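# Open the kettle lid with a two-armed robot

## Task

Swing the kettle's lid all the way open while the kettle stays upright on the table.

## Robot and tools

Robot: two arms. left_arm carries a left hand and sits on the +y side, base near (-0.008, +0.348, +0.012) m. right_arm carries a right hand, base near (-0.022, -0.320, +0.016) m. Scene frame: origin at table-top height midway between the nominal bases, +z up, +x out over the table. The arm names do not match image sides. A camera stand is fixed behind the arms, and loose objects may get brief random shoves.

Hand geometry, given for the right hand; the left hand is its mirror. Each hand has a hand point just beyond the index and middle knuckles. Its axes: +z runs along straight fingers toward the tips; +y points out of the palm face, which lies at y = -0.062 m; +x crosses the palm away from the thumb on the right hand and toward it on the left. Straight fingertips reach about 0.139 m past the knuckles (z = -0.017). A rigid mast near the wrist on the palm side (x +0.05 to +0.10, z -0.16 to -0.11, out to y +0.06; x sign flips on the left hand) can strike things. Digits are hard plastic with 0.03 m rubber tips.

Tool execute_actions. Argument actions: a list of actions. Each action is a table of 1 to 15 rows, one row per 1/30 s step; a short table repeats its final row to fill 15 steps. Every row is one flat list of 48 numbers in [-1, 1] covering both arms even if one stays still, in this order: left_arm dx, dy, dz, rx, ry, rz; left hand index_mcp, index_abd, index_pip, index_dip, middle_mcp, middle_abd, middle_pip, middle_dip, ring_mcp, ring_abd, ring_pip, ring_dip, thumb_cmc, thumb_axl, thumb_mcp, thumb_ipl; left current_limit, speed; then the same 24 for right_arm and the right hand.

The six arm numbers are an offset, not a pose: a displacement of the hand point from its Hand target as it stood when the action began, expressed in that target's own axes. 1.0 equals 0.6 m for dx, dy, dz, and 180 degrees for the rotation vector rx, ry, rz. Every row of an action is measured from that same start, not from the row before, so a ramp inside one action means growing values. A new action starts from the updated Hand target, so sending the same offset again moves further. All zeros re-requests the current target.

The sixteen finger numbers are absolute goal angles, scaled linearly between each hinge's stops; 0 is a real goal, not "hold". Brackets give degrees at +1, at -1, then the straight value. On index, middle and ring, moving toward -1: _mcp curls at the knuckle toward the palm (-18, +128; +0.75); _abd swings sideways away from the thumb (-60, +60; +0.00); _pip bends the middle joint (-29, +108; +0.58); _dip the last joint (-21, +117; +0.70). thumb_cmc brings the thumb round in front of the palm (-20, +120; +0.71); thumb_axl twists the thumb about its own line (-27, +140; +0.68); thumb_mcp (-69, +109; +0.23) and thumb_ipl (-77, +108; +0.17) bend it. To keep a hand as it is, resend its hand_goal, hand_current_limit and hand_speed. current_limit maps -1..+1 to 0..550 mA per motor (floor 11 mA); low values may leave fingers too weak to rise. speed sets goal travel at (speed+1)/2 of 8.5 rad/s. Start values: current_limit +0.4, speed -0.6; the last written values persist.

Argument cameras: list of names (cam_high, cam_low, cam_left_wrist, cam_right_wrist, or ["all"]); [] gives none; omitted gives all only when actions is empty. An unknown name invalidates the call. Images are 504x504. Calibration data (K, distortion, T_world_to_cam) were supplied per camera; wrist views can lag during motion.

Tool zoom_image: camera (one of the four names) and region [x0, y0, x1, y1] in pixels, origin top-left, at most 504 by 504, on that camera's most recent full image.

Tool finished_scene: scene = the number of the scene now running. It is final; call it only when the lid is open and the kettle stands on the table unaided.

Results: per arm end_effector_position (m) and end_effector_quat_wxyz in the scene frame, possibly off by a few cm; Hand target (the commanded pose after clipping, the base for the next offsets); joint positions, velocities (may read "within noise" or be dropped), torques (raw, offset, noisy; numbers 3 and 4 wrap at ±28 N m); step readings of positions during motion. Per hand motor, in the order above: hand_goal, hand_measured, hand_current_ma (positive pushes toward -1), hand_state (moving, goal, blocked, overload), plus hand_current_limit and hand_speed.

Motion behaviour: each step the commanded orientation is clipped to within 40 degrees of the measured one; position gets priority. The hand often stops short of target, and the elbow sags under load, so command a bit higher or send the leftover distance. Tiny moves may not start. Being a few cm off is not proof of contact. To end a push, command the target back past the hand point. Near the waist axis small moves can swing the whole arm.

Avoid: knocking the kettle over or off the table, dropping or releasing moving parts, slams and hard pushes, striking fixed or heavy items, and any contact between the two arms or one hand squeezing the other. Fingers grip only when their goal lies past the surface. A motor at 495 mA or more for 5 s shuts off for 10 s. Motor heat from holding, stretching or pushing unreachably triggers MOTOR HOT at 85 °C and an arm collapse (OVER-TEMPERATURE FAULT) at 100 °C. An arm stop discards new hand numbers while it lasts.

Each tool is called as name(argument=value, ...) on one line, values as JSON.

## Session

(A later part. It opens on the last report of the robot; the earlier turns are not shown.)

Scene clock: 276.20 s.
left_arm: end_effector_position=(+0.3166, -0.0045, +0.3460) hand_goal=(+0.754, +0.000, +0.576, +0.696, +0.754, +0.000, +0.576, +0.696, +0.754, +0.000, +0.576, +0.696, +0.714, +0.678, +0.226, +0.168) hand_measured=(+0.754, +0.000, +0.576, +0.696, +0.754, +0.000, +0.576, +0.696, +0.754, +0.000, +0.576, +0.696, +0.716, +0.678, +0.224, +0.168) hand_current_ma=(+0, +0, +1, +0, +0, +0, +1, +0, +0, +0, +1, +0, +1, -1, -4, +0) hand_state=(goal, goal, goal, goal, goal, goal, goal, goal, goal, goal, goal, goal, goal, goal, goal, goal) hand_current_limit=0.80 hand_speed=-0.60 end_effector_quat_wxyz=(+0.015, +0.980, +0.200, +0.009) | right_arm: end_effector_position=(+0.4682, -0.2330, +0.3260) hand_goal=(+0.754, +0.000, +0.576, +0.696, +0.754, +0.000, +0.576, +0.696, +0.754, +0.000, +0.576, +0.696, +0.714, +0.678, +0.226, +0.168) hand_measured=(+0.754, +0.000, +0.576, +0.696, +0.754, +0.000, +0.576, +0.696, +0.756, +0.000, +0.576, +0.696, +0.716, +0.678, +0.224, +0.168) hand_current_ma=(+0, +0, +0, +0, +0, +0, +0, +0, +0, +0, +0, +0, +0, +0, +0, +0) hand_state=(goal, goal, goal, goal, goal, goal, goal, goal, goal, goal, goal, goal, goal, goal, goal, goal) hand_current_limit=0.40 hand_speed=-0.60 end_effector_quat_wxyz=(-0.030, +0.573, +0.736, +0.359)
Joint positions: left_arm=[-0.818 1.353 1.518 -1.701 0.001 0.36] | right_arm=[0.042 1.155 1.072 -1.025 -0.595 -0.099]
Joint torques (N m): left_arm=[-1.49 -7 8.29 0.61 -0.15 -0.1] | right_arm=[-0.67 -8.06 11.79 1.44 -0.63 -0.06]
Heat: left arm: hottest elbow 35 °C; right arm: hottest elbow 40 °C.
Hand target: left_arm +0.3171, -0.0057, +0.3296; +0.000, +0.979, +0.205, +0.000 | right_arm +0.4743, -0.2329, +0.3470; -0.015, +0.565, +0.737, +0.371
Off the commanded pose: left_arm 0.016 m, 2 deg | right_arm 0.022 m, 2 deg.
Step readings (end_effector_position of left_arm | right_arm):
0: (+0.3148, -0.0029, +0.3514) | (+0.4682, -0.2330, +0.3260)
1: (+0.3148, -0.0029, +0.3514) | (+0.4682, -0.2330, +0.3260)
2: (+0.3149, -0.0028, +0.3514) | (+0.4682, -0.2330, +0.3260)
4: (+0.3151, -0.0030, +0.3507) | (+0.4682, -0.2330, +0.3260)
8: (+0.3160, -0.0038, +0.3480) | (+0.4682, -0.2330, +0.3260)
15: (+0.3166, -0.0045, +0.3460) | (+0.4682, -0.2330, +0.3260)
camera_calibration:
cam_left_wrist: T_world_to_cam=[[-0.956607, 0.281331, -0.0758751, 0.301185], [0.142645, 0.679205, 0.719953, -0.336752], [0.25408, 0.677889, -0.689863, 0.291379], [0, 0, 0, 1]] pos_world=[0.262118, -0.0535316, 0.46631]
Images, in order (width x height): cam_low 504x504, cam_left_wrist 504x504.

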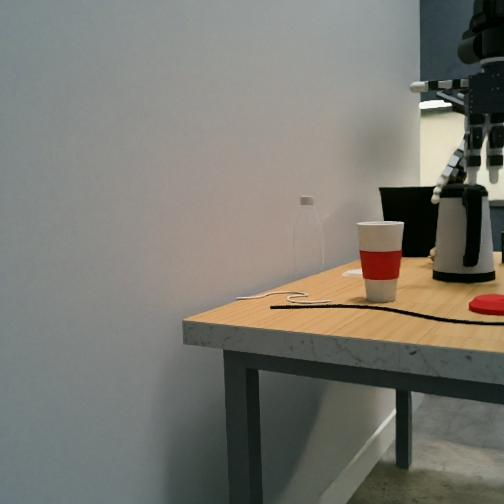

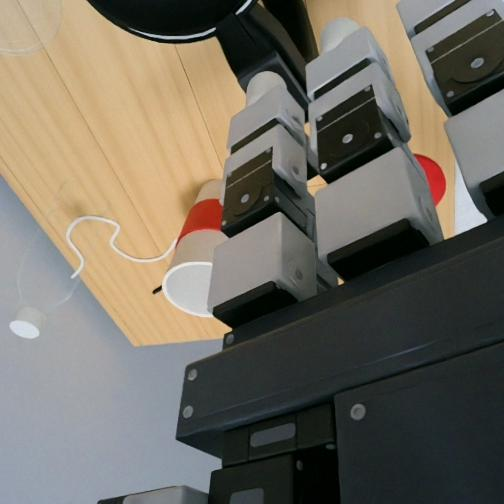

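execute_actions(actions=[[[0,-0.012,0.018,0,0,0,0.754,0,0.576,0.696,0.754,0,0.576,0.696,0.754,0,0.576,0.696,0.714,0.678,0.226,0.168,0.8,-0.6,0,0,0,0,0,0,0.754,0,0.576,0.696,0.754,0,0.576,0.696,0.754,0,0.576,0.696,0.714,0.678,0.226,0.168,0.4,-0.6]]], cameras=["cam_left_wrist","cam_low","cam_high"])

zoom_image(camera="cam_left_wrist", region=[200, 0, 380, 140])

zoom_image(camera="cam_low", region=[404, 130, 504, 230])

zoom_image(camera="cam_high", region=[230, 130, 330, 230])

Scene clock: 292.03 s.
left_arm: end_effector_position=(+0.3145, -0.0011, +0.3378) hand_goal=(+0.754, +0.000, +0.576, +0.696, +0.754, +0.000, +0.576, +0.696, +0.754, +0.000, +0.576, +0.696, +0.714, +0.678, +0.226, +0.168) hand_measured=(+0.758, -0.004, +0.578, +0.696, +0.754, +0.000, +0.576, +0.696, +0.754, +0.000, +0.576, +0.696, +0.716, +0.678, +0.222, +0.168) hand_current_ma=(+4, -4, +3, +0, +0, +0, +1, +0, +0, +0, +1, +0, +1, -1, -5, +0) hand_state=(goal, goal, goal, goal, goal, goal, goal, goal, goal, goal, goal, goal, goal, goal, goal, goal) hand_current_limit=0.80 hand_speed=-0.60 end_effector_quat_wxyz=(+0.013, +0.980, +0.200, +0.010) | right_arm: end_effector_position=(+0.4682, -0.2330, +0.3260) hand_goal=(+0.754, +0.000, +0.576, +0.696, +0.754, +0.000, +0.576, +0.696, +0.754, +0.000, +0.576, +0.696, +0.714, +0.678, +0.226, +0.168) hand_measured=(+0.754, +0.000, +0.576, +0.696, +0.754, +0.000, +0.576, +0.696, +0.756, +0.000, +0.576, +0.696, +0.716, +0.678, +0.224, +0.168) hand_current_ma=(+0, +0, +0, +0, +0, +0, +0, +0, +0, +0, +0, +0, +0, +0, +0, +0) hand_state=(goal, goal, goal, goal, goal, goal, goal, goal, goal, goal, goal, goal, goal, goal, goal, goal) hand_current_limit=0.40 hand_speed=-0.60 end_effector_quat_wxyz=(-0.030, +0.573, +0.736, +0.359)
Joint positions: left_arm=[-0.818 1.341 1.487 -1.684 -0.004 0.36] | right_arm=[0.042 1.155 1.072 -1.025 -0.595 -0.099]
Joint torques (N m): left_arm=[-0.97 -7.77 6.86 1.05 0.05 -0.07] | right_arm=[-0.56 -8.06 11.79 1.43 -0.63 -0.06]
Heat: left arm: hottest elbow 34 °C; right arm: hottest elbow 40 °C.
Hand target: left_arm +0.3142, +0.0009, +0.3187; +0.000, +0.979, +0.205, +0.000 | right_arm +0.4743, -0.2329, +0.3470; -0.015, +0.565, +0.737, +0.371
Off the commanded pose: left_arm 0.019 m, 2 deg | right_arm 0.022 m, 2 deg.
Step readings (end_effector_position of left_arm | right_arm):
0: (+0.3166, -0.0045, +0.3460) | (+0.4682, -0.2330, +0.3260)
1: (+0.3166, -0.0044, +0.3458) | (+0.4682, -0.2330, +0.3260)
2: (+0.3163, -0.0042, +0.3444) | (+0.4682, -0.2330, +0.3260)
4: (+0.3156, -0.0033, +0.3392) | (+0.4682, -0.2330, +0.3260)
8: (+0.3149, -0.0015, +0.3377) | (+0.4682, -0.2330, +0.3260)
15: (+0.3145, -0.0011, +0.3379) | (+0.4682, -0.2330, +0.3260)
camera_calibration:
cam_left_wrist: T_world_to_cam=[[-0.95659, 0.281575, -0.0751693, 0.297266], [0.141831, 0.675108, 0.723956, -0.333948], [0.254595, 0.681868, -0.685738, 0.282442], [0, 0, 0, 1]] pos_world=[0.259817, -0.0508399, 0.457791]
Images, in order (width x height): cam_high 504x504, cam_low 504x504, cam_left_wrist 504x504.

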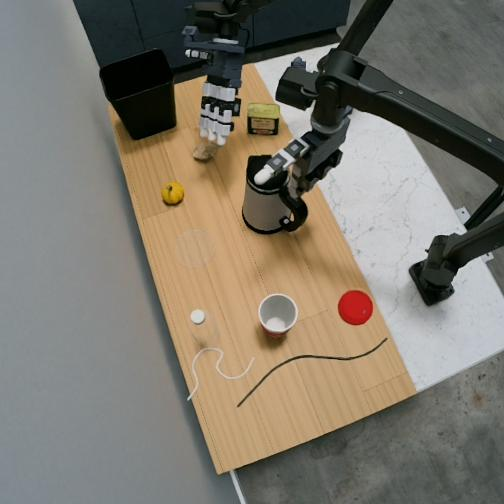

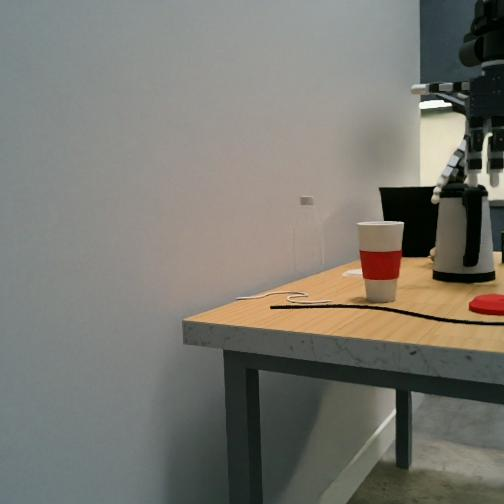

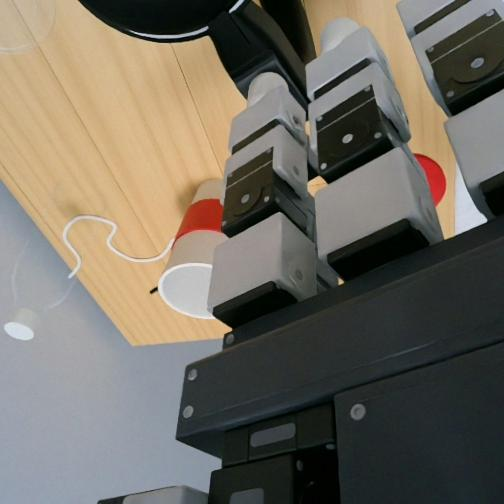

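Scaled by 2.800 from the camera's 504x504 image, which has a finer 720x720 frame.

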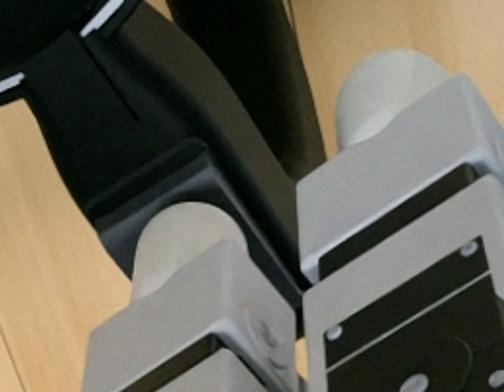

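Scaled by 5.040 from the camera's 504x504 image, which has a finer 720x720 frame.

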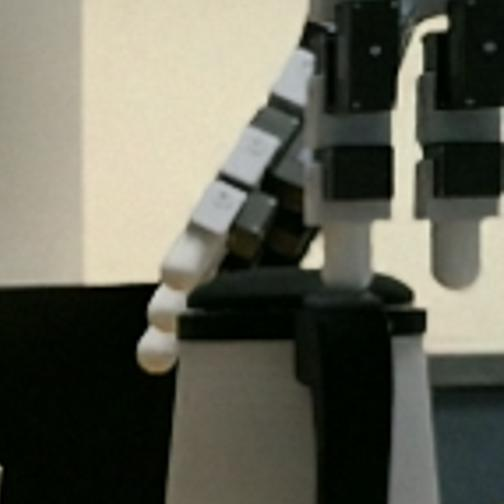

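Scaled by 5.040 from the camera's 504x504 image, which has a finer 720x720 frame.

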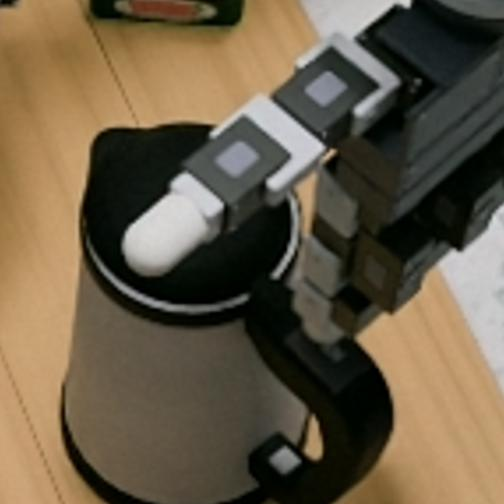

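execute_actions(actions=[[[0,0,0.014,0,0,0,0.754,0,0.576,0.696,0.754,0,0.576,0.696,0.754,0,0.576,0.696,0.714,0.678,0.226,0.168,0.8,-0.6,0,0,0,0,0,0,0.754,0,0.576,0.696,0.754,0,0.576,0.696,0.754,0,0.576,0.696,0.714,0.678,0.226,0.168,0.4,-0.6]]], cameras=["cam_left_wrist","cam_low","cam_high"])

zoom_image(camera="cam_left_wrist", region=[200, 0, 380, 140])

zoom_image(camera="cam_low", region=[404, 130, 504, 230])

zoom_image(camera="cam_high", region=[230, 130, 330, 230])

Scene clock: 303.57 s.
left_arm: end_effector_position=(+0.3136, +0.0000, +0.3384) hand_goal=(+0.754, +0.000, +0.576, +0.696, +0.754, +0.000, +0.576, +0.696, +0.754, +0.000, +0.576, +0.696, +0.714, +0.678, +0.226, +0.168) hand_measured=(+0.760, -0.006, +0.580, +0.696, +0.754, +0.000, +0.576, +0.696, +0.754, +0.000, +0.576, +0.696, +0.716, +0.678, +0.222, +0.168) hand_current_ma=(+10, -7, +6, +0, +0, +0, +1, +0, +0, +0, +1, +0, +1, -1, -5, +0) hand_state=(goal, goal, goal, goal, goal, goal, goal, goal, goal, goal, goal, goal, goal, goal, goal, goal) hand_current_limit=0.80 hand_speed=-0.60 end_effector_quat_wxyz=(+0.020, +0.979, +0.200, +0.015) | right_arm: end_effector_position=(+0.4682, -0.2330, +0.3260) hand_goal=(+0.754, +0.000, +0.576, +0.696, +0.754, +0.000, +0.576, +0.696, +0.754, +0.000, +0.576, +0.696, +0.714, +0.678, +0.226, +0.168) hand_measured=(+0.754, +0.000, +0.576, +0.696, +0.754, +0.000, +0.576, +0.696, +0.756, +0.000, +0.576, +0.696, +0.716, +0.678, +0.224, +0.168) hand_current_ma=(+0, +0, +0, +0, +0, +0, +0, +0, +0, +0, +0, +0, +0, +0, +0, +0) hand_state=(goal, goal, goal, goal, goal, goal, goal, goal, goal, goal, goal, goal, goal, goal, goal, goal) hand_current_limit=0.40 hand_speed=-0.60 end_effector_quat_wxyz=(-0.030, +0.573, +0.736, +0.359)
Joint positions: left_arm=[-0.818 1.326 1.47 -1.664 -0.005 0.36] | right_arm=[0.042 1.155 1.072 -1.025 -0.595 -0.099]
Joint torques (N m): left_arm=[-1.2 -6.83 6.23 0.98 0.09 -0.04] | right_arm=[-0.62 -8 11.79 1.43 -0.63 -0.06]
Heat: left arm: hottest elbow 34 °C; right arm: hottest elbow 40 °C.
Hand target: left_arm +0.3142, +0.0009, +0.3105; +0.000, +0.979, +0.205, +0.000 | right_arm +0.4743, -0.2329, +0.3470; -0.015, +0.565, +0.737, +0.371
Off the commanded pose: left_arm 0.028 m, 3 deg | right_arm 0.022 m, 2 deg.
Step readings (end_effector_position of left_arm | right_arm):
0: (+0.3145, -0.0011, +0.3378) | (+0.4682, -0.2330, +0.3260)
1: (+0.3145, -0.0011, +0.3380) | (+0.4682, -0.2330, +0.3260)
2: (+0.3146, -0.0012, +0.3376) | (+0.4682, -0.2330, +0.3260)
4: (+0.3144, -0.0009, +0.3377) | (+0.4682, -0.2330, +0.3260)
8: (+0.3136, -0.0001, +0.3382) | (+0.4682, -0.2330, +0.3260)
15: (+0.3136, +0.0000, +0.3382) | (+0.4682, -0.2330, +0.3260)
camera_calibration:
cam_left_wrist: T_world_to_cam=[[-0.955525, 0.280604, -0.0907389, 0.301069], [0.132703, 0.68388, 0.717425, -0.329979], [0.263367, 0.673476, -0.690701, 0.281238], [0, 0, 0, 1]] pos_world=[0.2574, -0.0482228, 0.458305]
Images, in order (width x height): cam_high 504x504, cam_low 504x504, cam_left_wrist 504x504.

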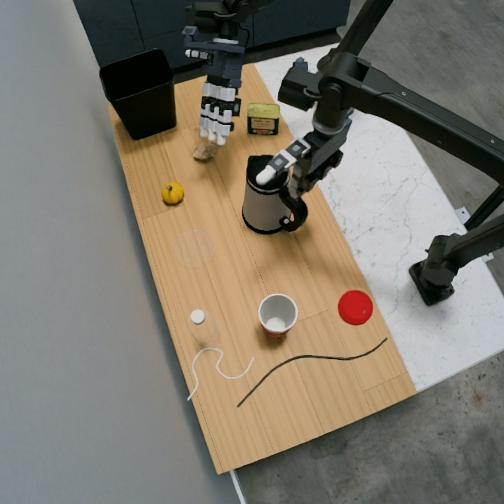

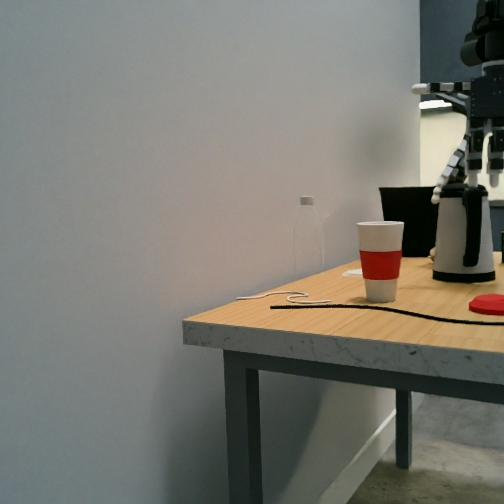

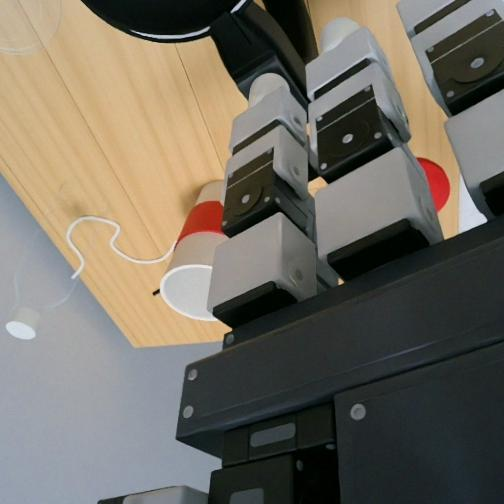

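Scaled by 2.800 from the camera's 504x504 image, which has a finer 720x720 frame.

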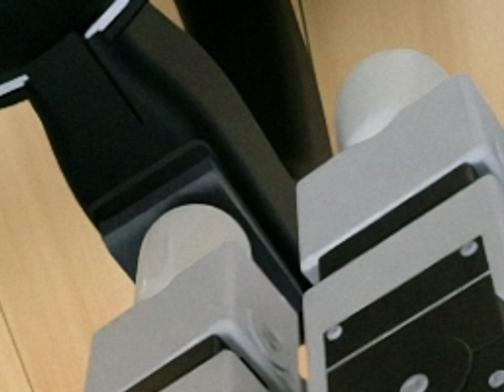

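Scaled by 5.040 from the camera's 504x504 image, which has a finer 720x720 frame.

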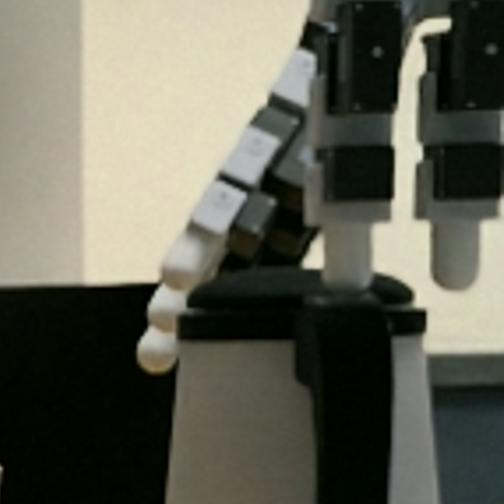

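Scaled by 5.040 from the camera's 504x504 image, which has a finer 720x720 frame.

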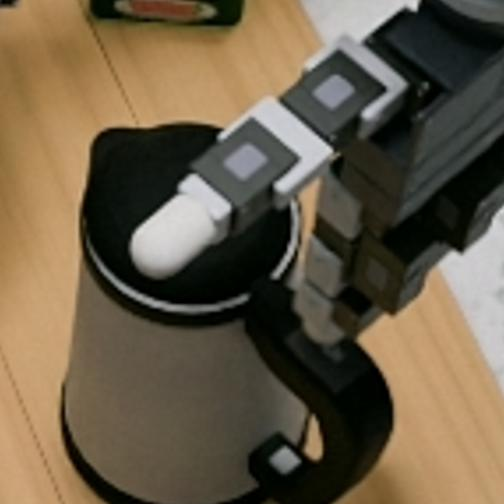

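execute_actions(actions=[[[0,0,0.018,0,0,0,0.754,0,0.576,0.696,0.754,0,0.576,0.696,0.754,0,0.576,0.696,0.714,0.678,0.226,0.168,0.8,-0.6,0,0,0,0,0,0,0.754,0,0.576,0.696,0.754,0,0.576,0.696,0.754,0,0.576,0.696,0.714,0.678,0.226,0.168,0.4,-0.6]]], cameras=["cam_left_wrist","cam_low","cam_high"])

zoom_image(camera="cam_left_wrist", region=[200, 0, 380, 140])

zoom_image(camera="cam_low", region=[404, 130, 504, 230])

zoom_image(camera="cam_high", region=[230, 130, 330, 230])

Scene clock: 317.53 s.
left_arm: end_effector_position=(+0.3129, +0.0017, +0.3354) hand_goal=(+0.754, +0.000, +0.576, +0.696, +0.754, +0.000, +0.576, +0.696, +0.754, +0.000, +0.576, +0.696, +0.714, +0.678, +0.226, +0.168) hand_measured=(+0.772, -0.012, +0.590, +0.700, +0.754, +0.000, +0.576, +0.696, +0.754, +0.000, +0.576, +0.696, +0.716, +0.678, +0.222, +0.168) hand_current_ma=(+40, -19, +26, +5, +0, +0, +1, +0, +0, +0, +1, +0, +1, -1, -5, +0) hand_state=(goal, goal, goal, goal, goal, goal, goal, goal, goal, goal, goal, goal, goal, goal, goal, goal) hand_current_limit=0.80 hand_speed=-0.60 end_effector_quat_wxyz=(+0.025, +0.979, +0.200, +0.021) | right_arm: end_effector_position=(+0.4682, -0.2330, +0.3260) hand_goal=(+0.754, +0.000, +0.576, +0.696, +0.754, +0.000, +0.576, +0.696, +0.754, +0.000, +0.576, +0.696, +0.714, +0.678, +0.226, +0.168) hand_measured=(+0.754, +0.000, +0.576, +0.696, +0.754, +0.000, +0.576, +0.696, +0.756, +0.000, +0.576, +0.696, +0.716, +0.678, +0.224, +0.168) hand_current_ma=(+0, +0, +0, +0, +0, +0, +0, +0, +0, +0, +0, +0, +0, +0, +0, +0) hand_state=(goal, goal, goal, goal, goal, goal, goal, goal, goal, goal, goal, goal, goal, goal, goal, goal) hand_current_limit=0.40 hand_speed=-0.60 end_effector_quat_wxyz=(-0.030, +0.573, +0.736, +0.359)
Joint positions: left_arm=[-0.818 1.312 1.445 -1.64 -0.009 0.36] | right_arm=[0.042 1.155 1.072 -1.025 -0.595 -0.099]
Joint torques (N m): left_arm=[-1.55 -5.83 5.81 1.29 0.24 -0.05] | right_arm=[-0.67 -8.06 11.79 1.44 -0.63 -0.06]
Heat: left arm: hottest elbow 33 °C; right arm: hottest elbow 40 °C.
Hand target: left_arm +0.3143, +0.0008, +0.2997; +0.000, +0.979, +0.205, +0.000 | right_arm +0.4743, -0.2329, +0.3470; -0.015, +0.565, +0.737, +0.371
Off the commanded pose: left_arm 0.036 m, 4 deg | right_arm 0.022 m, 2 deg.
Step readings (end_effector_position of left_arm | right_arm):
0: (+0.3136, +0.0000, +0.3384) | (+0.4682, -0.2330, +0.3260)
1: (+0.3136, +0.0000, +0.3383) | (+0.4682, -0.2330, +0.3260)
2: (+0.3137, -0.0001, +0.3376) | (+0.4682, -0.2330, +0.3260)
4: (+0.3133, +0.0008, +0.3355) | (+0.4682, -0.2330, +0.3260)
8: (+0.3130, +0.0015, +0.3354) | (+0.4682, -0.2330, +0.3260)
15: (+0.3128, +0.0018, +0.3354) | (+0.4682, -0.2330, +0.3260)
camera_calibration:
cam_left_wrist: T_world_to_cam=[[-0.954403, 0.279647, -0.104457, 0.303955], [0.123786, 0.689154, 0.713963, -0.324954], [0.271645, 0.668479, -0.692348, 0.276233], [0, 0, 0, 1]] pos_world=[0.255283, -0.045713, 0.455005]
Images, in order (width x height): cam_high 504x504, cam_low 504x504, cam_left_wrist 504x504.

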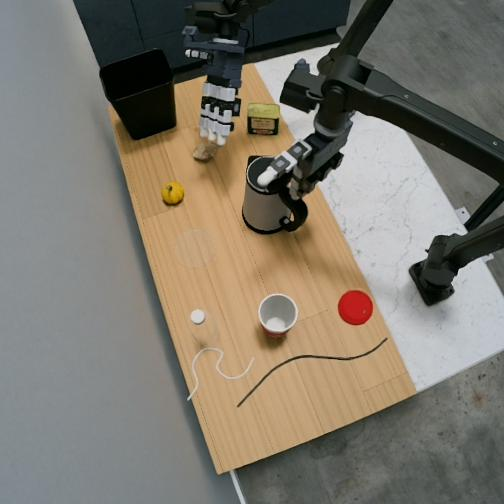

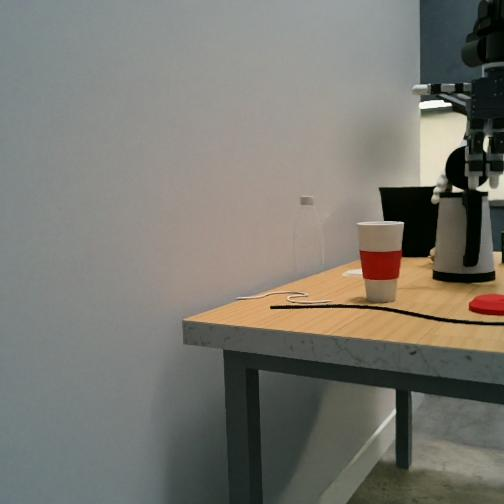

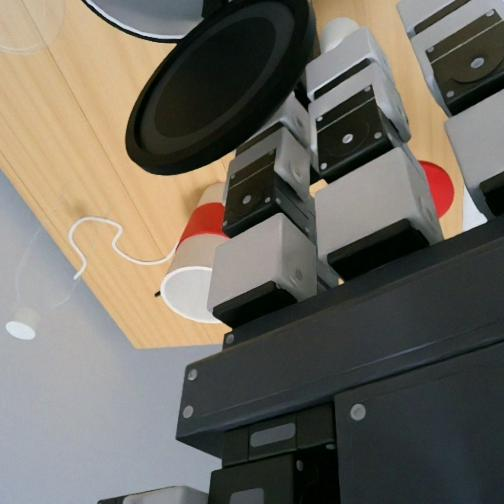

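Scaled by 2.800 from the camera's 504x504 image, which has a finer 720x720 frame.

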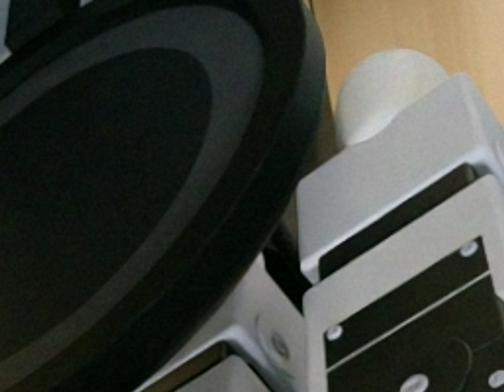

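Scaled by 5.040 from the camera's 504x504 image, which has a finer 720x720 frame.

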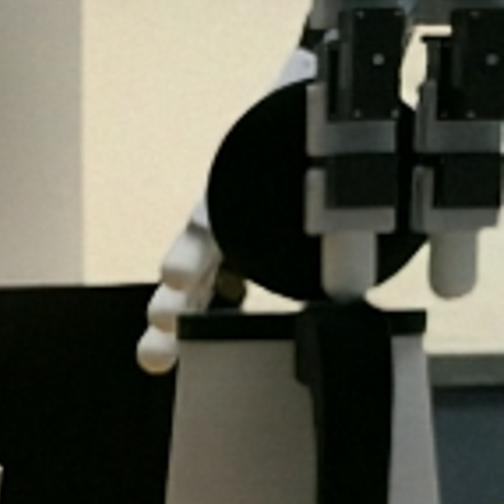

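Scaled by 5.040 from the camera's 504x504 image, which has a finer 720x720 frame.

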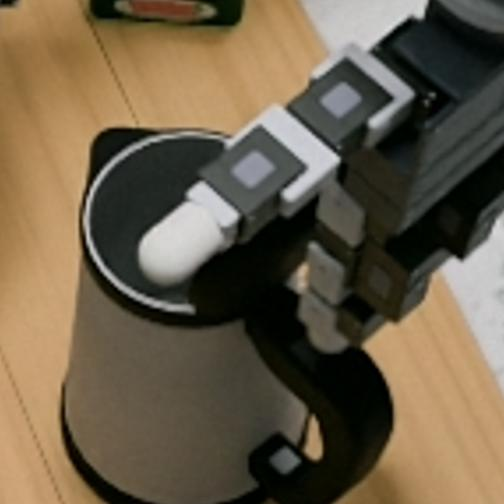

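execute_actions(actions=[[[0,-0.008,-0.06,0,0,0,0.754,0,0.576,0.696,0.754,0,0.576,0.696,0.754,0,0.576,0.696,0.714,0.678,0.226,0.168,0.4,-0.6,0,0,0,0,0,0,0.754,0,0.576,0.696,0.754,0,0.576,0.696,0.754,0,0.576,0.696,0.714,0.678,0.226,0.168,0.4,-0.6]],[[0,-0.02,-0.06,0,0,0,0.754,0,0.576,0.696,0.754,0,0.576,0.696,0.754,0,0.576,0.696,0.714,0.678,0.226,0.168,0.4,-0.6,0,0,0,0,0,0,0.754,0,0.576,0.696,0.754,0,0.576,0.696,0.754,0,0.576,0.696,0.714,0.678,0.226,0.168,0.4,-0.6]],[[0,-0.08,-0.03,0,0,0,0.754,0,0.576,0.696,0.754,0,0.576,0.696,0.754,0,0.576,0.696,0.714,0.678,0.226,0.168,0.4,-0.6,0,0,0,0,0,0,0.754,0,0.576,0.696,0.754,0,0.576,0.696,0.754,0,0.576,0.696,0.714,0.678,0.226,0.168,0.4,-0.6]]], cameras=["cam_left_wrist","cam_low","cam_high"])

zoom_image(camera="cam_low", region=[404, 130, 504, 230])

zoom_image(camera="cam_high", region=[230, 130, 330, 230])

Scene clock: 333.33 s.
left_arm: end_effector_position=(+0.2852, +0.0571, +0.4025) hand_goal=(+0.754, +0.000, +0.576, +0.696, +0.754, +0.000, +0.576, +0.696, +0.754, +0.000, +0.576, +0.696, +0.714, +0.678, +0.226, +0.168) hand_measured=(+0.752, +0.002, +0.574, +0.694, +0.754, +0.000, +0.576, +0.696, +0.754, +0.000, +0.576, +0.696, +0.714, +0.678, +0.222, +0.168) hand_current_ma=(-1, +3, -3, -2, +0, +0, +1, +0, +0, +0, +1, +0, +1, -1, -5, +0) hand_state=(goal, goal, goal, goal, goal, goal, goal, goal, goal, goal, goal, goal, goal, goal, goal, goal) hand_current_limit=0.40 hand_speed=-0.60 end_effector_quat_wxyz=(+0.076, +0.975, +0.204, +0.051) | right_arm: end_effector_position=(+0.4682, -0.2330, +0.3260) hand_goal=(+0.754, +0.000, +0.576, +0.696, +0.754, +0.000, +0.576, +0.696, +0.754, +0.000, +0.576, +0.696, +0.714, +0.678, +0.226, +0.168) hand_measured=(+0.754, +0.000, +0.576, +0.696, +0.754, +0.000, +0.576, +0.696, +0.756, +0.000, +0.576, +0.696, +0.716, +0.678, +0.224, +0.168) hand_current_ma=(+0, +0, +0, +0, +0, +0, +0, +0, +0, +0, +0, +0, +0, +0, +0, +0) hand_state=(goal, goal, goal, goal, goal, goal, goal, goal, goal, goal, goal, goal, goal, goal, goal, goal) hand_current_limit=0.40 hand_speed=-0.60 end_effector_quat_wxyz=(-0.030, +0.573, +0.736, +0.359)
Joint positions: left_arm=[-0.758 1.122 1.432 -1.698 0.004 0.41] | right_arm=[0.042 1.155 1.072 -1.025 -0.595 -0.099]
Joint torques (N m): left_arm=[-0.21 -4.95 8.31 0.76 0.04 0.17] | right_arm=[-0.56 -8.06 11.79 1.44 -0.63 -0.06]
Heat: left arm: hottest elbow 32 °C; right arm: hottest elbow 40 °C.
Hand target: left_arm +0.2882, +0.0601, +0.3897; +0.000, +0.979, +0.204, +0.000 | right_arm +0.4743, -0.2329, +0.3470; -0.015, +0.565, +0.737, +0.371
Off the commanded pose: left_arm 0.014 m, 10 deg | right_arm 0.022 m, 2 deg.
joint sent to its limit (left arm) — joint 4 (wrist pitch), lower limit. The joint targets are off in orientation, not in position.
Step readings (end_effector_position of left_arm | right_arm):
0: (+0.3129, +0.0017, +0.3354) | (+0.4682, -0.2330, +0.3260)
1: (+0.3129, +0.0017, +0.3354) | (+0.4682, -0.2330, +0.3260)
2: (+0.3125, +0.0021, +0.3352) | (+0.4682, -0.2330, +0.3260)
4: (+0.3104, +0.0043, +0.3346) | (+0.4682, -0.2330, +0.3260)
8: (+0.3070, +0.0080, +0.3338) | (+0.4682, -0.2330, +0.3260)
15: (+0.3062, +0.0088, +0.3358) | (+0.4682, -0.2330, +0.3260)
16: (+0.3062, +0.0088, +0.3358) | (+0.4682, -0.2330, +0.3260)
17: (+0.3061, +0.0088, +0.3361) | (+0.4682, -0.2330, +0.3260)
19: (+0.3055, +0.0094, +0.3378) | (+0.4682, -0.2330, +0.3260)
23: (+0.3026, +0.0126, +0.3444) | (+0.4682, -0.2330, +0.3260)
30: (+0.3005, +0.0154, +0.3497) | (+0.4682, -0.2330, +0.3260)
31: (+0.3006, +0.0156, +0.3498) | (+0.4682, -0.2330, +0.3260)
32: (+0.3004, +0.0164, +0.3513) | (+0.4682, -0.2330, +0.3260)
34: (+0.3005, +0.0218, +0.3580) | (+0.4682, -0.2330, +0.3260)
38: (+0.2953, +0.0430, +0.3838) | (+0.4682, -0.2330, +0.3260)
45: (+0.2861, +0.0565, +0.4074) | (+0.4682, -0.2330, +0.3260)
camera_calibration:
cam_left_wrist: T_world_to_cam=[[-0.9443, 0.257766, -0.204583, 0.307631], [0.0621232, 0.750121, 0.658376, -0.371154], [0.323169, 0.608995, -0.724352, 0.294772], [0, 0, 0, 1]] pos_world=[0.218291, 0.0195986, 0.520814]
Images, in order (width x height): cam_high 504x504, cam_low 504x504, cam_left_wrist 504x504.

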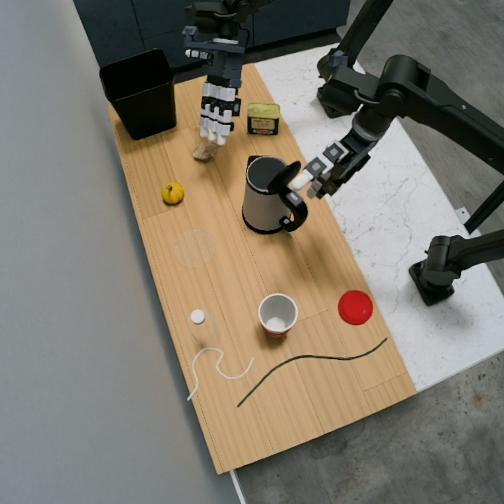

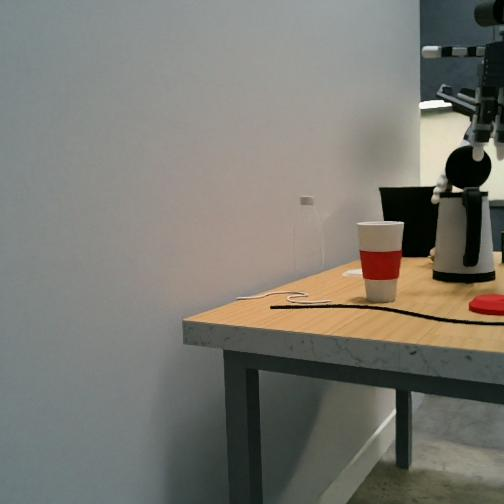

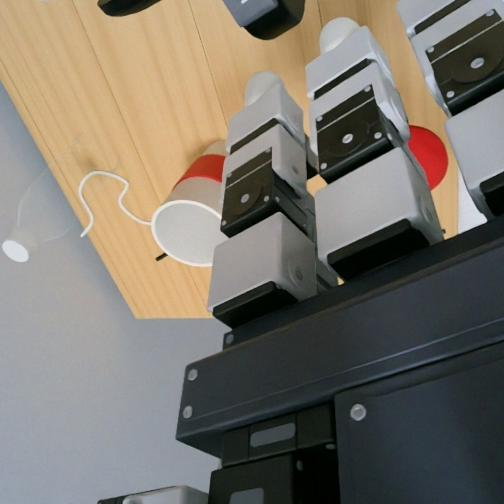

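Scaled by 5.040 from the camera's 504x504 image, which has a finer 720x720 frame.

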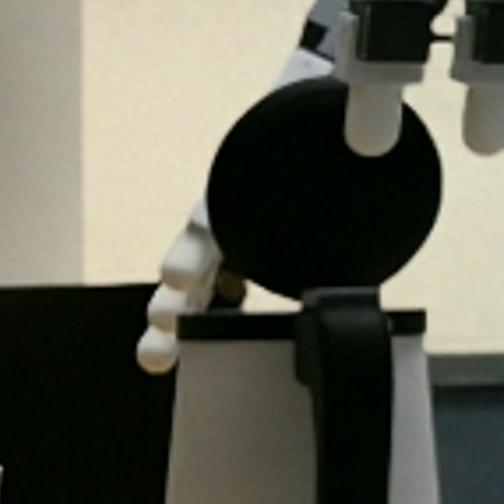

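Scaled by 5.040 from the camera's 504x504 image, which has a finer 720x720 frame.

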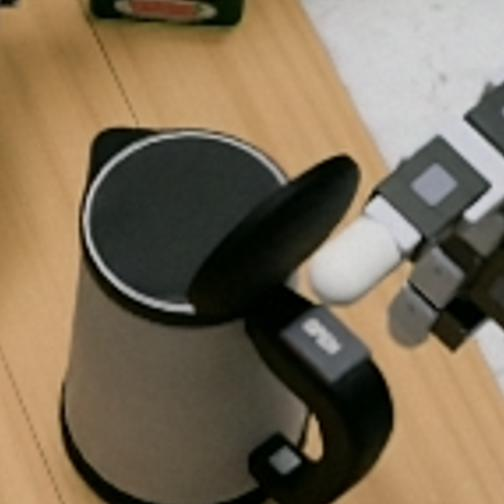

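zoom_image(camera="cam_high", region=[260, 150, 310, 200])

zoom_image(camera="cam_low", region=[434, 135, 504, 205])

Scaled by 10.080 from the camera's 504x504 image, which has a finer 720x720 frame.

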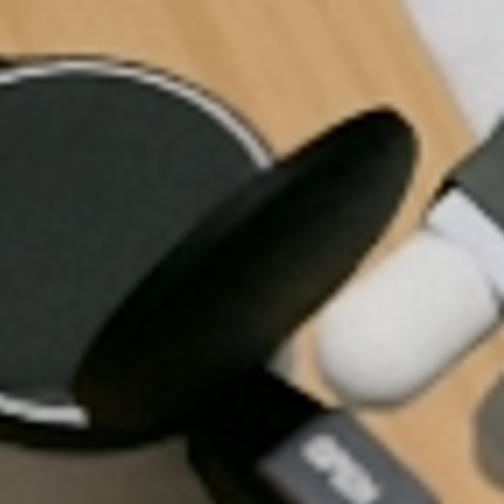

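Scaled by 7.200 from the camera's 504x504 image, which has a finer 720x720 frame.

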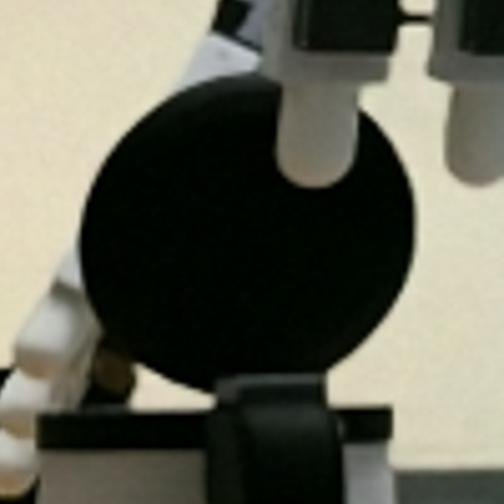

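execute_actions(actions=[[[0,-0.08,0,0,0,0,0.754,0,0.576,0.696,0.754,0,0.576,0.696,0.754,0,0.576,0.696,0.714,0.678,0.226,0.168,0.4,-0.6,0.06,-0.01,-0.04,0,0,0,0.754,0,0.576,0.696,0.754,0,0.576,0.696,0.754,0,0.576,0.696,0.714,0.678,0.226,0.168,0.4,-0.6]],[[0,-0.08,0,0,0,0,0.754,0,0.576,0.696,0.754,0,0.576,0.696,0.754,0,0.576,0.696,0.714,0.678,0.226,0.168,0.4,-0.6,0.09,-0.01,-0.03,0,0,0,0.754,0,0.576,0.696,0.754,0,0.576,0.696,0.754,0,0.576,0.696,0.714,0.678,0.226,0.168,0.4,-0.6]]], cameras=["all"])

zoom_image(camera="cam_high", region=[210, 110, 340, 240])

Scene clock: 404.40 s.
left_arm: end_effector_position=(+0.2500, +0.1441, +0.3979) hand_goal=(+0.754, +0.000, +0.576, +0.696, +0.754, +0.000, +0.576, +0.696, +0.754, +0.000, +0.576, +0.696, +0.714, +0.678, +0.226, +0.168) hand_measured=(+0.754, +0.002, +0.574, +0.694, +0.754, +0.000, +0.576, +0.696, +0.754, +0.000, +0.576, +0.696, +0.714, +0.678, +0.222, +0.168) hand_current_ma=(-1, +2, -3, -2, +0, +0, +1, +0, +0, +0, +1, +0, +1, -1, -5, +0) hand_state=(goal, goal, goal, goal, goal, goal, goal, goal, goal, goal, goal, goal, goal, goal, goal, goal) hand_current_limit=0.40 hand_speed=-0.60 end_effector_quat_wxyz=(+0.092, +0.971, +0.204, +0.083) | right_arm: end_effector_position=(+0.4099, -0.1859, +0.3802) hand_goal=(+0.754, +0.000, +0.576, +0.696, +0.754, +0.000, +0.576, +0.696, +0.754, +0.000, +0.576, +0.696, +0.714, +0.678, +0.226, +0.168) hand_measured=(+0.756, +0.000, +0.576, +0.696, +0.756, +0.000, +0.576, +0.696, +0.756, +0.000, +0.576, +0.696, +0.716, +0.678, +0.224, +0.168) hand_current_ma=(+0, +0, +0, +0, +0, +0, +0, +0, +0, +0, +0, +0, +0, +0, +0, +0) hand_state=(goal, goal, goal, goal, goal, goal, goal, goal, goal, goal, goal, goal, goal, goal, goal, goal) hand_current_limit=0.40 hand_speed=-0.60 end_effector_quat_wxyz=(-0.026, +0.569, +0.740, +0.357)
Joint positions: left_arm=[-0.587 0.874 1.25 -1.7 0.014 0.579] | right_arm=[0.206 0.993 1.095 -1.123 -0.51 0.056]
Joint torques (N m): left_arm=[0.09 -2.9 8.2 0.84 0.03 0.15] | right_arm=[-0.21 -5.25 14.06 0.95 -0.41 0.06]
Heat: left arm: hottest elbow 31 °C; right arm: hottest elbow 41 °C.
Hand target: left_arm +0.2498, +0.1481, +0.3896; +0.000, +0.979, +0.205, +0.000 | right_arm +0.4151, -0.1836, +0.4109; -0.015, +0.565, +0.737, +0.371
Off the commanded pose: left_arm 0.009 m, 14 deg | right_arm 0.031 m, 2 deg.
joint sent to its limit (left arm) — joint 4 (wrist pitch), lower limit. The joint targets are off in orientation, not in position.
Step readings (end_effector_position of left_arm | right_arm):
0: (+0.2851, +0.0571, +0.4025) | (+0.4682, -0.2330, +0.3260)
1: (+0.2852, +0.0573, +0.4019) | (+0.4682, -0.2330, +0.3260)
2: (+0.2845, +0.0586, +0.4001) | (+0.4679, -0.2331, +0.3261)
4: (+0.2820, +0.0675, +0.3921) | (+0.4639, -0.2312, +0.3274)
8: (+0.2771, +0.0886, +0.3868) | (+0.4503, -0.2216, +0.3407)
15: (+0.2699, +0.0989, +0.4000) | (+0.4411, -0.2181, +0.3521)
16: (+0.2696, +0.0995, +0.3994) | (+0.4408, -0.2182, +0.3515)
17: (+0.2687, +0.1011, +0.3975) | (+0.4398, -0.2173, +0.3508)
19: (+0.2655, +0.1111, +0.3899) | (+0.4343, -0.2119, +0.3496)
23: (+0.2590, +0.1335, +0.3884) | (+0.4160, -0.1888, +0.3606)
30: (+0.2510, +0.1441, +0.4008) | (+0.4095, -0.1841, +0.3811)
camera_calibration:
cam_left_wrist: T_world_to_cam=[[-0.928829, 0.250146, -0.273318, 0.275697], [0.015333, 0.763006, 0.64621, -0.416593], [0.37019, 0.596028, -0.712538, 0.235185], [0, 0, 0, 1]] pos_world=[0.1754, 0.108721, 0.512137]
cam_right_wrist: T_world_to_cam=[[0.815668, -0.577839, -0.0280733, -0.396106], [-0.576734, -0.816002, 0.0389851, 0.029475], [-0.045435, -0.0156081, -0.998845, 0.52208], [0, 0, 0, 1]] pos_world=[0.363811, -0.196685, 0.509208]

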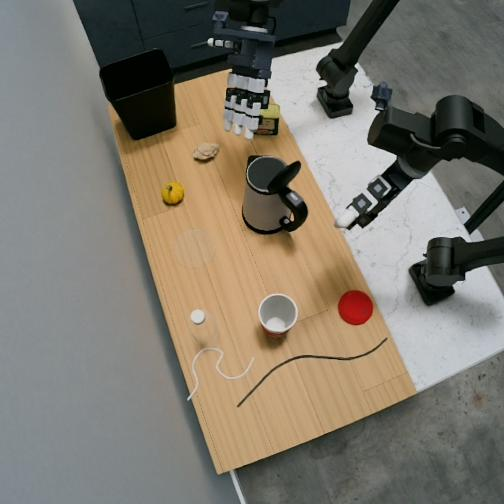

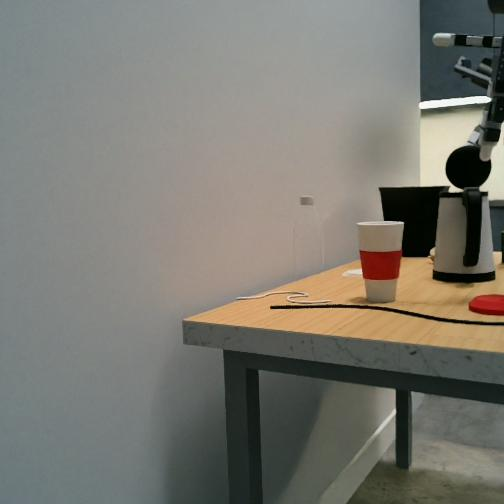

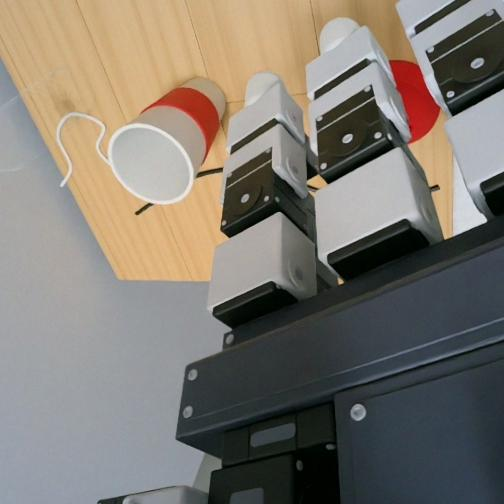

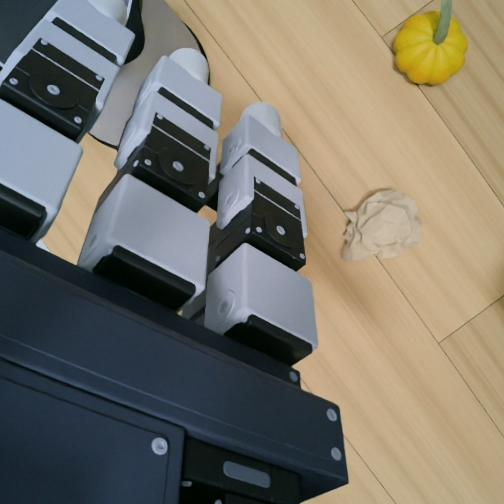

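Scaled by 3.877 from the camera's 504x504 image, which has a finer 720x720 frame.

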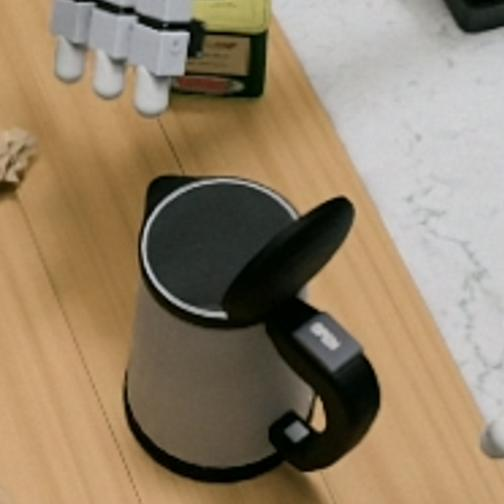

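execute_actions(actions=[[[0,0,0,0,0,0,0.754,0,0.576,0.696,0.754,0,0.576,0.696,0.754,0,0.576,0.696,0.714,0.678,0.226,0.168,0.4,-0.6,0.1165,-0.0226,0.0407,0,0,0,0.754,0,0.576,0.696,0.754,0,0.576,0.696,0.754,0,0.576,0.696,0.714,0.678,0.226,0.168,-0.6,-0.6]]], cameras=["cam_high","cam_low","cam_right_wrist"])

zoom_image(camera="cam_high", region=[210, 110, 340, 240])

zoom_image(camera="cam_right_wrist", region=[0, 0, 300, 300])

Scene clock: 425.17 s.
left_arm: end_effector_position=(+0.2498, +0.1440, +0.3979) hand_goal=(+0.754, +0.000, +0.576, +0.696, +0.754, +0.000, +0.576, +0.696, +0.754, +0.000, +0.576, +0.696, +0.714, +0.678, +0.226, +0.168) hand_measured=(+0.754, +0.002, +0.574, +0.694, +0.754, +0.000, +0.576, +0.696, +0.754, +0.000, +0.576, +0.696, +0.714, +0.678, +0.222, +0.168) hand_current_ma=(-1, +2, -3, -2, +0, +0, +1, +0, +0, +0, +1, +0, +1, -1, -5, +0) hand_state=(goal, goal, goal, goal, goal, goal, goal, goal, goal, goal, goal, goal, goal, goal, goal, goal) hand_current_limit=0.40 hand_speed=-0.60 end_effector_quat_wxyz=(+0.092, +0.972, +0.201, +0.083) | right_arm: end_effector_position=(+0.3811, -0.1185, +0.3810) hand_goal=(+0.754, +0.000, +0.576, +0.696, +0.754, +0.000, +0.576, +0.696, +0.754, +0.000, +0.576, +0.696, +0.714, +0.678, +0.226, +0.168) hand_measured=(+0.756, +0.000, +0.576, +0.696, +0.756, +0.002, +0.576, +0.696, +0.756, +0.000, +0.576, +0.696, +0.716, +0.678, +0.224, +0.168) hand_current_ma=(+0, +0, +0, +0, +0, +0, +0, +0, +0, +0, +0, +0, +0, +0, +0, +0) hand_state=(goal, goal, goal, goal, goal, goal, goal, goal, goal, goal, goal, goal, goal, goal, goal, goal) hand_current_limit=-0.60 hand_speed=-0.60 end_effector_quat_wxyz=(-0.030, +0.574, +0.744, +0.340)
Joint positions: left_arm=[-0.587 0.874 1.25 -1.7 0.014 0.584] | right_arm=[0.463 0.972 1.095 -1.083 -0.357 0.283]
Joint torques (N m): left_arm=[0.09 -2.49 8.27 0.85 0.02 0.2] | right_arm=[-0.15 -5.71 13.37 2.45 -0.22 0.08]
Heat: left arm: hottest elbow 31 °C; right arm: hottest elbow 44 °C.
Hand target: left_arm +0.2498, +0.1481, +0.3896; +0.000, +0.979, +0.204, +0.000 | right_arm +0.3880, -0.1135, +0.4168; -0.015, +0.565, +0.737, +0.371
Off the commanded pose: left_arm 0.009 m, 14 deg | right_arm 0.037 m, 4 deg.
joint sent to its limit (left arm) — joint 4 (wrist pitch), lower limit. The joint targets are off in orientation, not in position.
Step readings (end_effector_position of left_arm | right_arm):
0: (+0.2500, +0.1441, +0.3979) | (+0.4099, -0.1859, +0.3802)
1: (+0.2500, +0.1441, +0.3979) | (+0.4099, -0.1859, +0.3799)
2: (+0.2499, +0.1441, +0.3979) | (+0.4096, -0.1851, +0.3783)
4: (+0.2500, +0.1441, +0.3979) | (+0.4042, -0.1710, +0.3760)
8: (+0.2499, +0.1441, +0.3979) | (+0.3829, -0.1220, +0.3792)
15: (+0.2498, +0.1440, +0.3979) | (+0.3798, -0.1155, +0.3819)
camera_calibration:
cam_right_wrist: T_world_to_cam=[[0.815605, -0.577352, -0.0381273, -0.329717], [-0.573787, -0.815539, 0.0752666, 0.0528201], [-0.0745496, -0.0395108, -0.996434, 0.530066], [0, 0, 0, 1]] pos_world=[0.338742, -0.126343, 0.511629]
Images, in order (width x height): cam_high 504x504, cam_low 504x504, cam_right_wrist 504x504.

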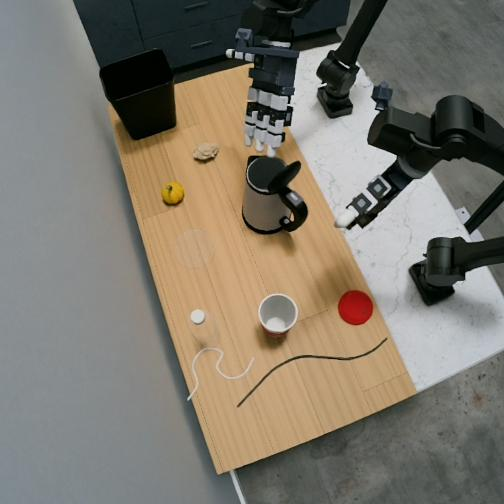

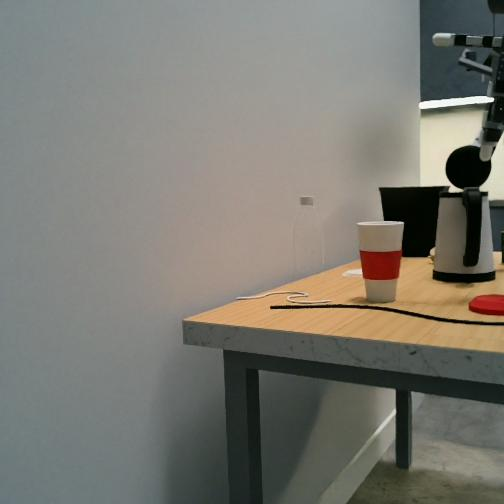

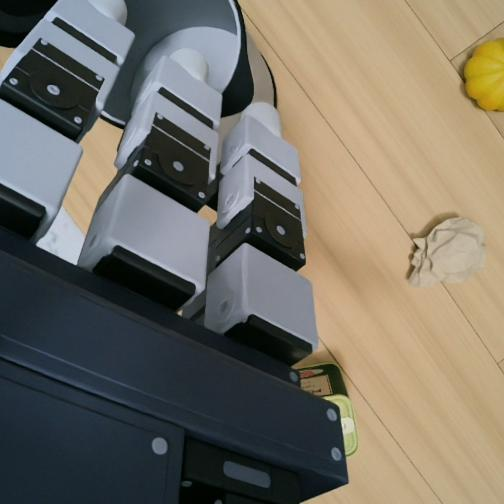

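Scaled by 3.877 from the camera's 504x504 image, which has a finer 720x720 frame.

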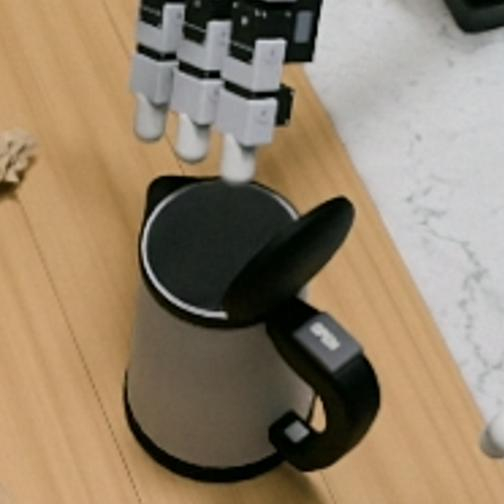

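Scaled by 1.680 from the camera's 504x504 image, which has a finer 720x720 frame.

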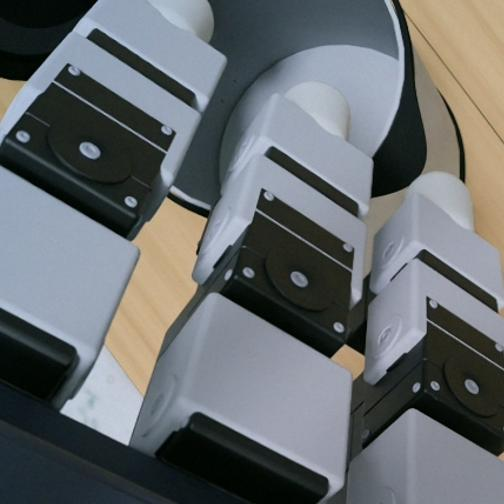

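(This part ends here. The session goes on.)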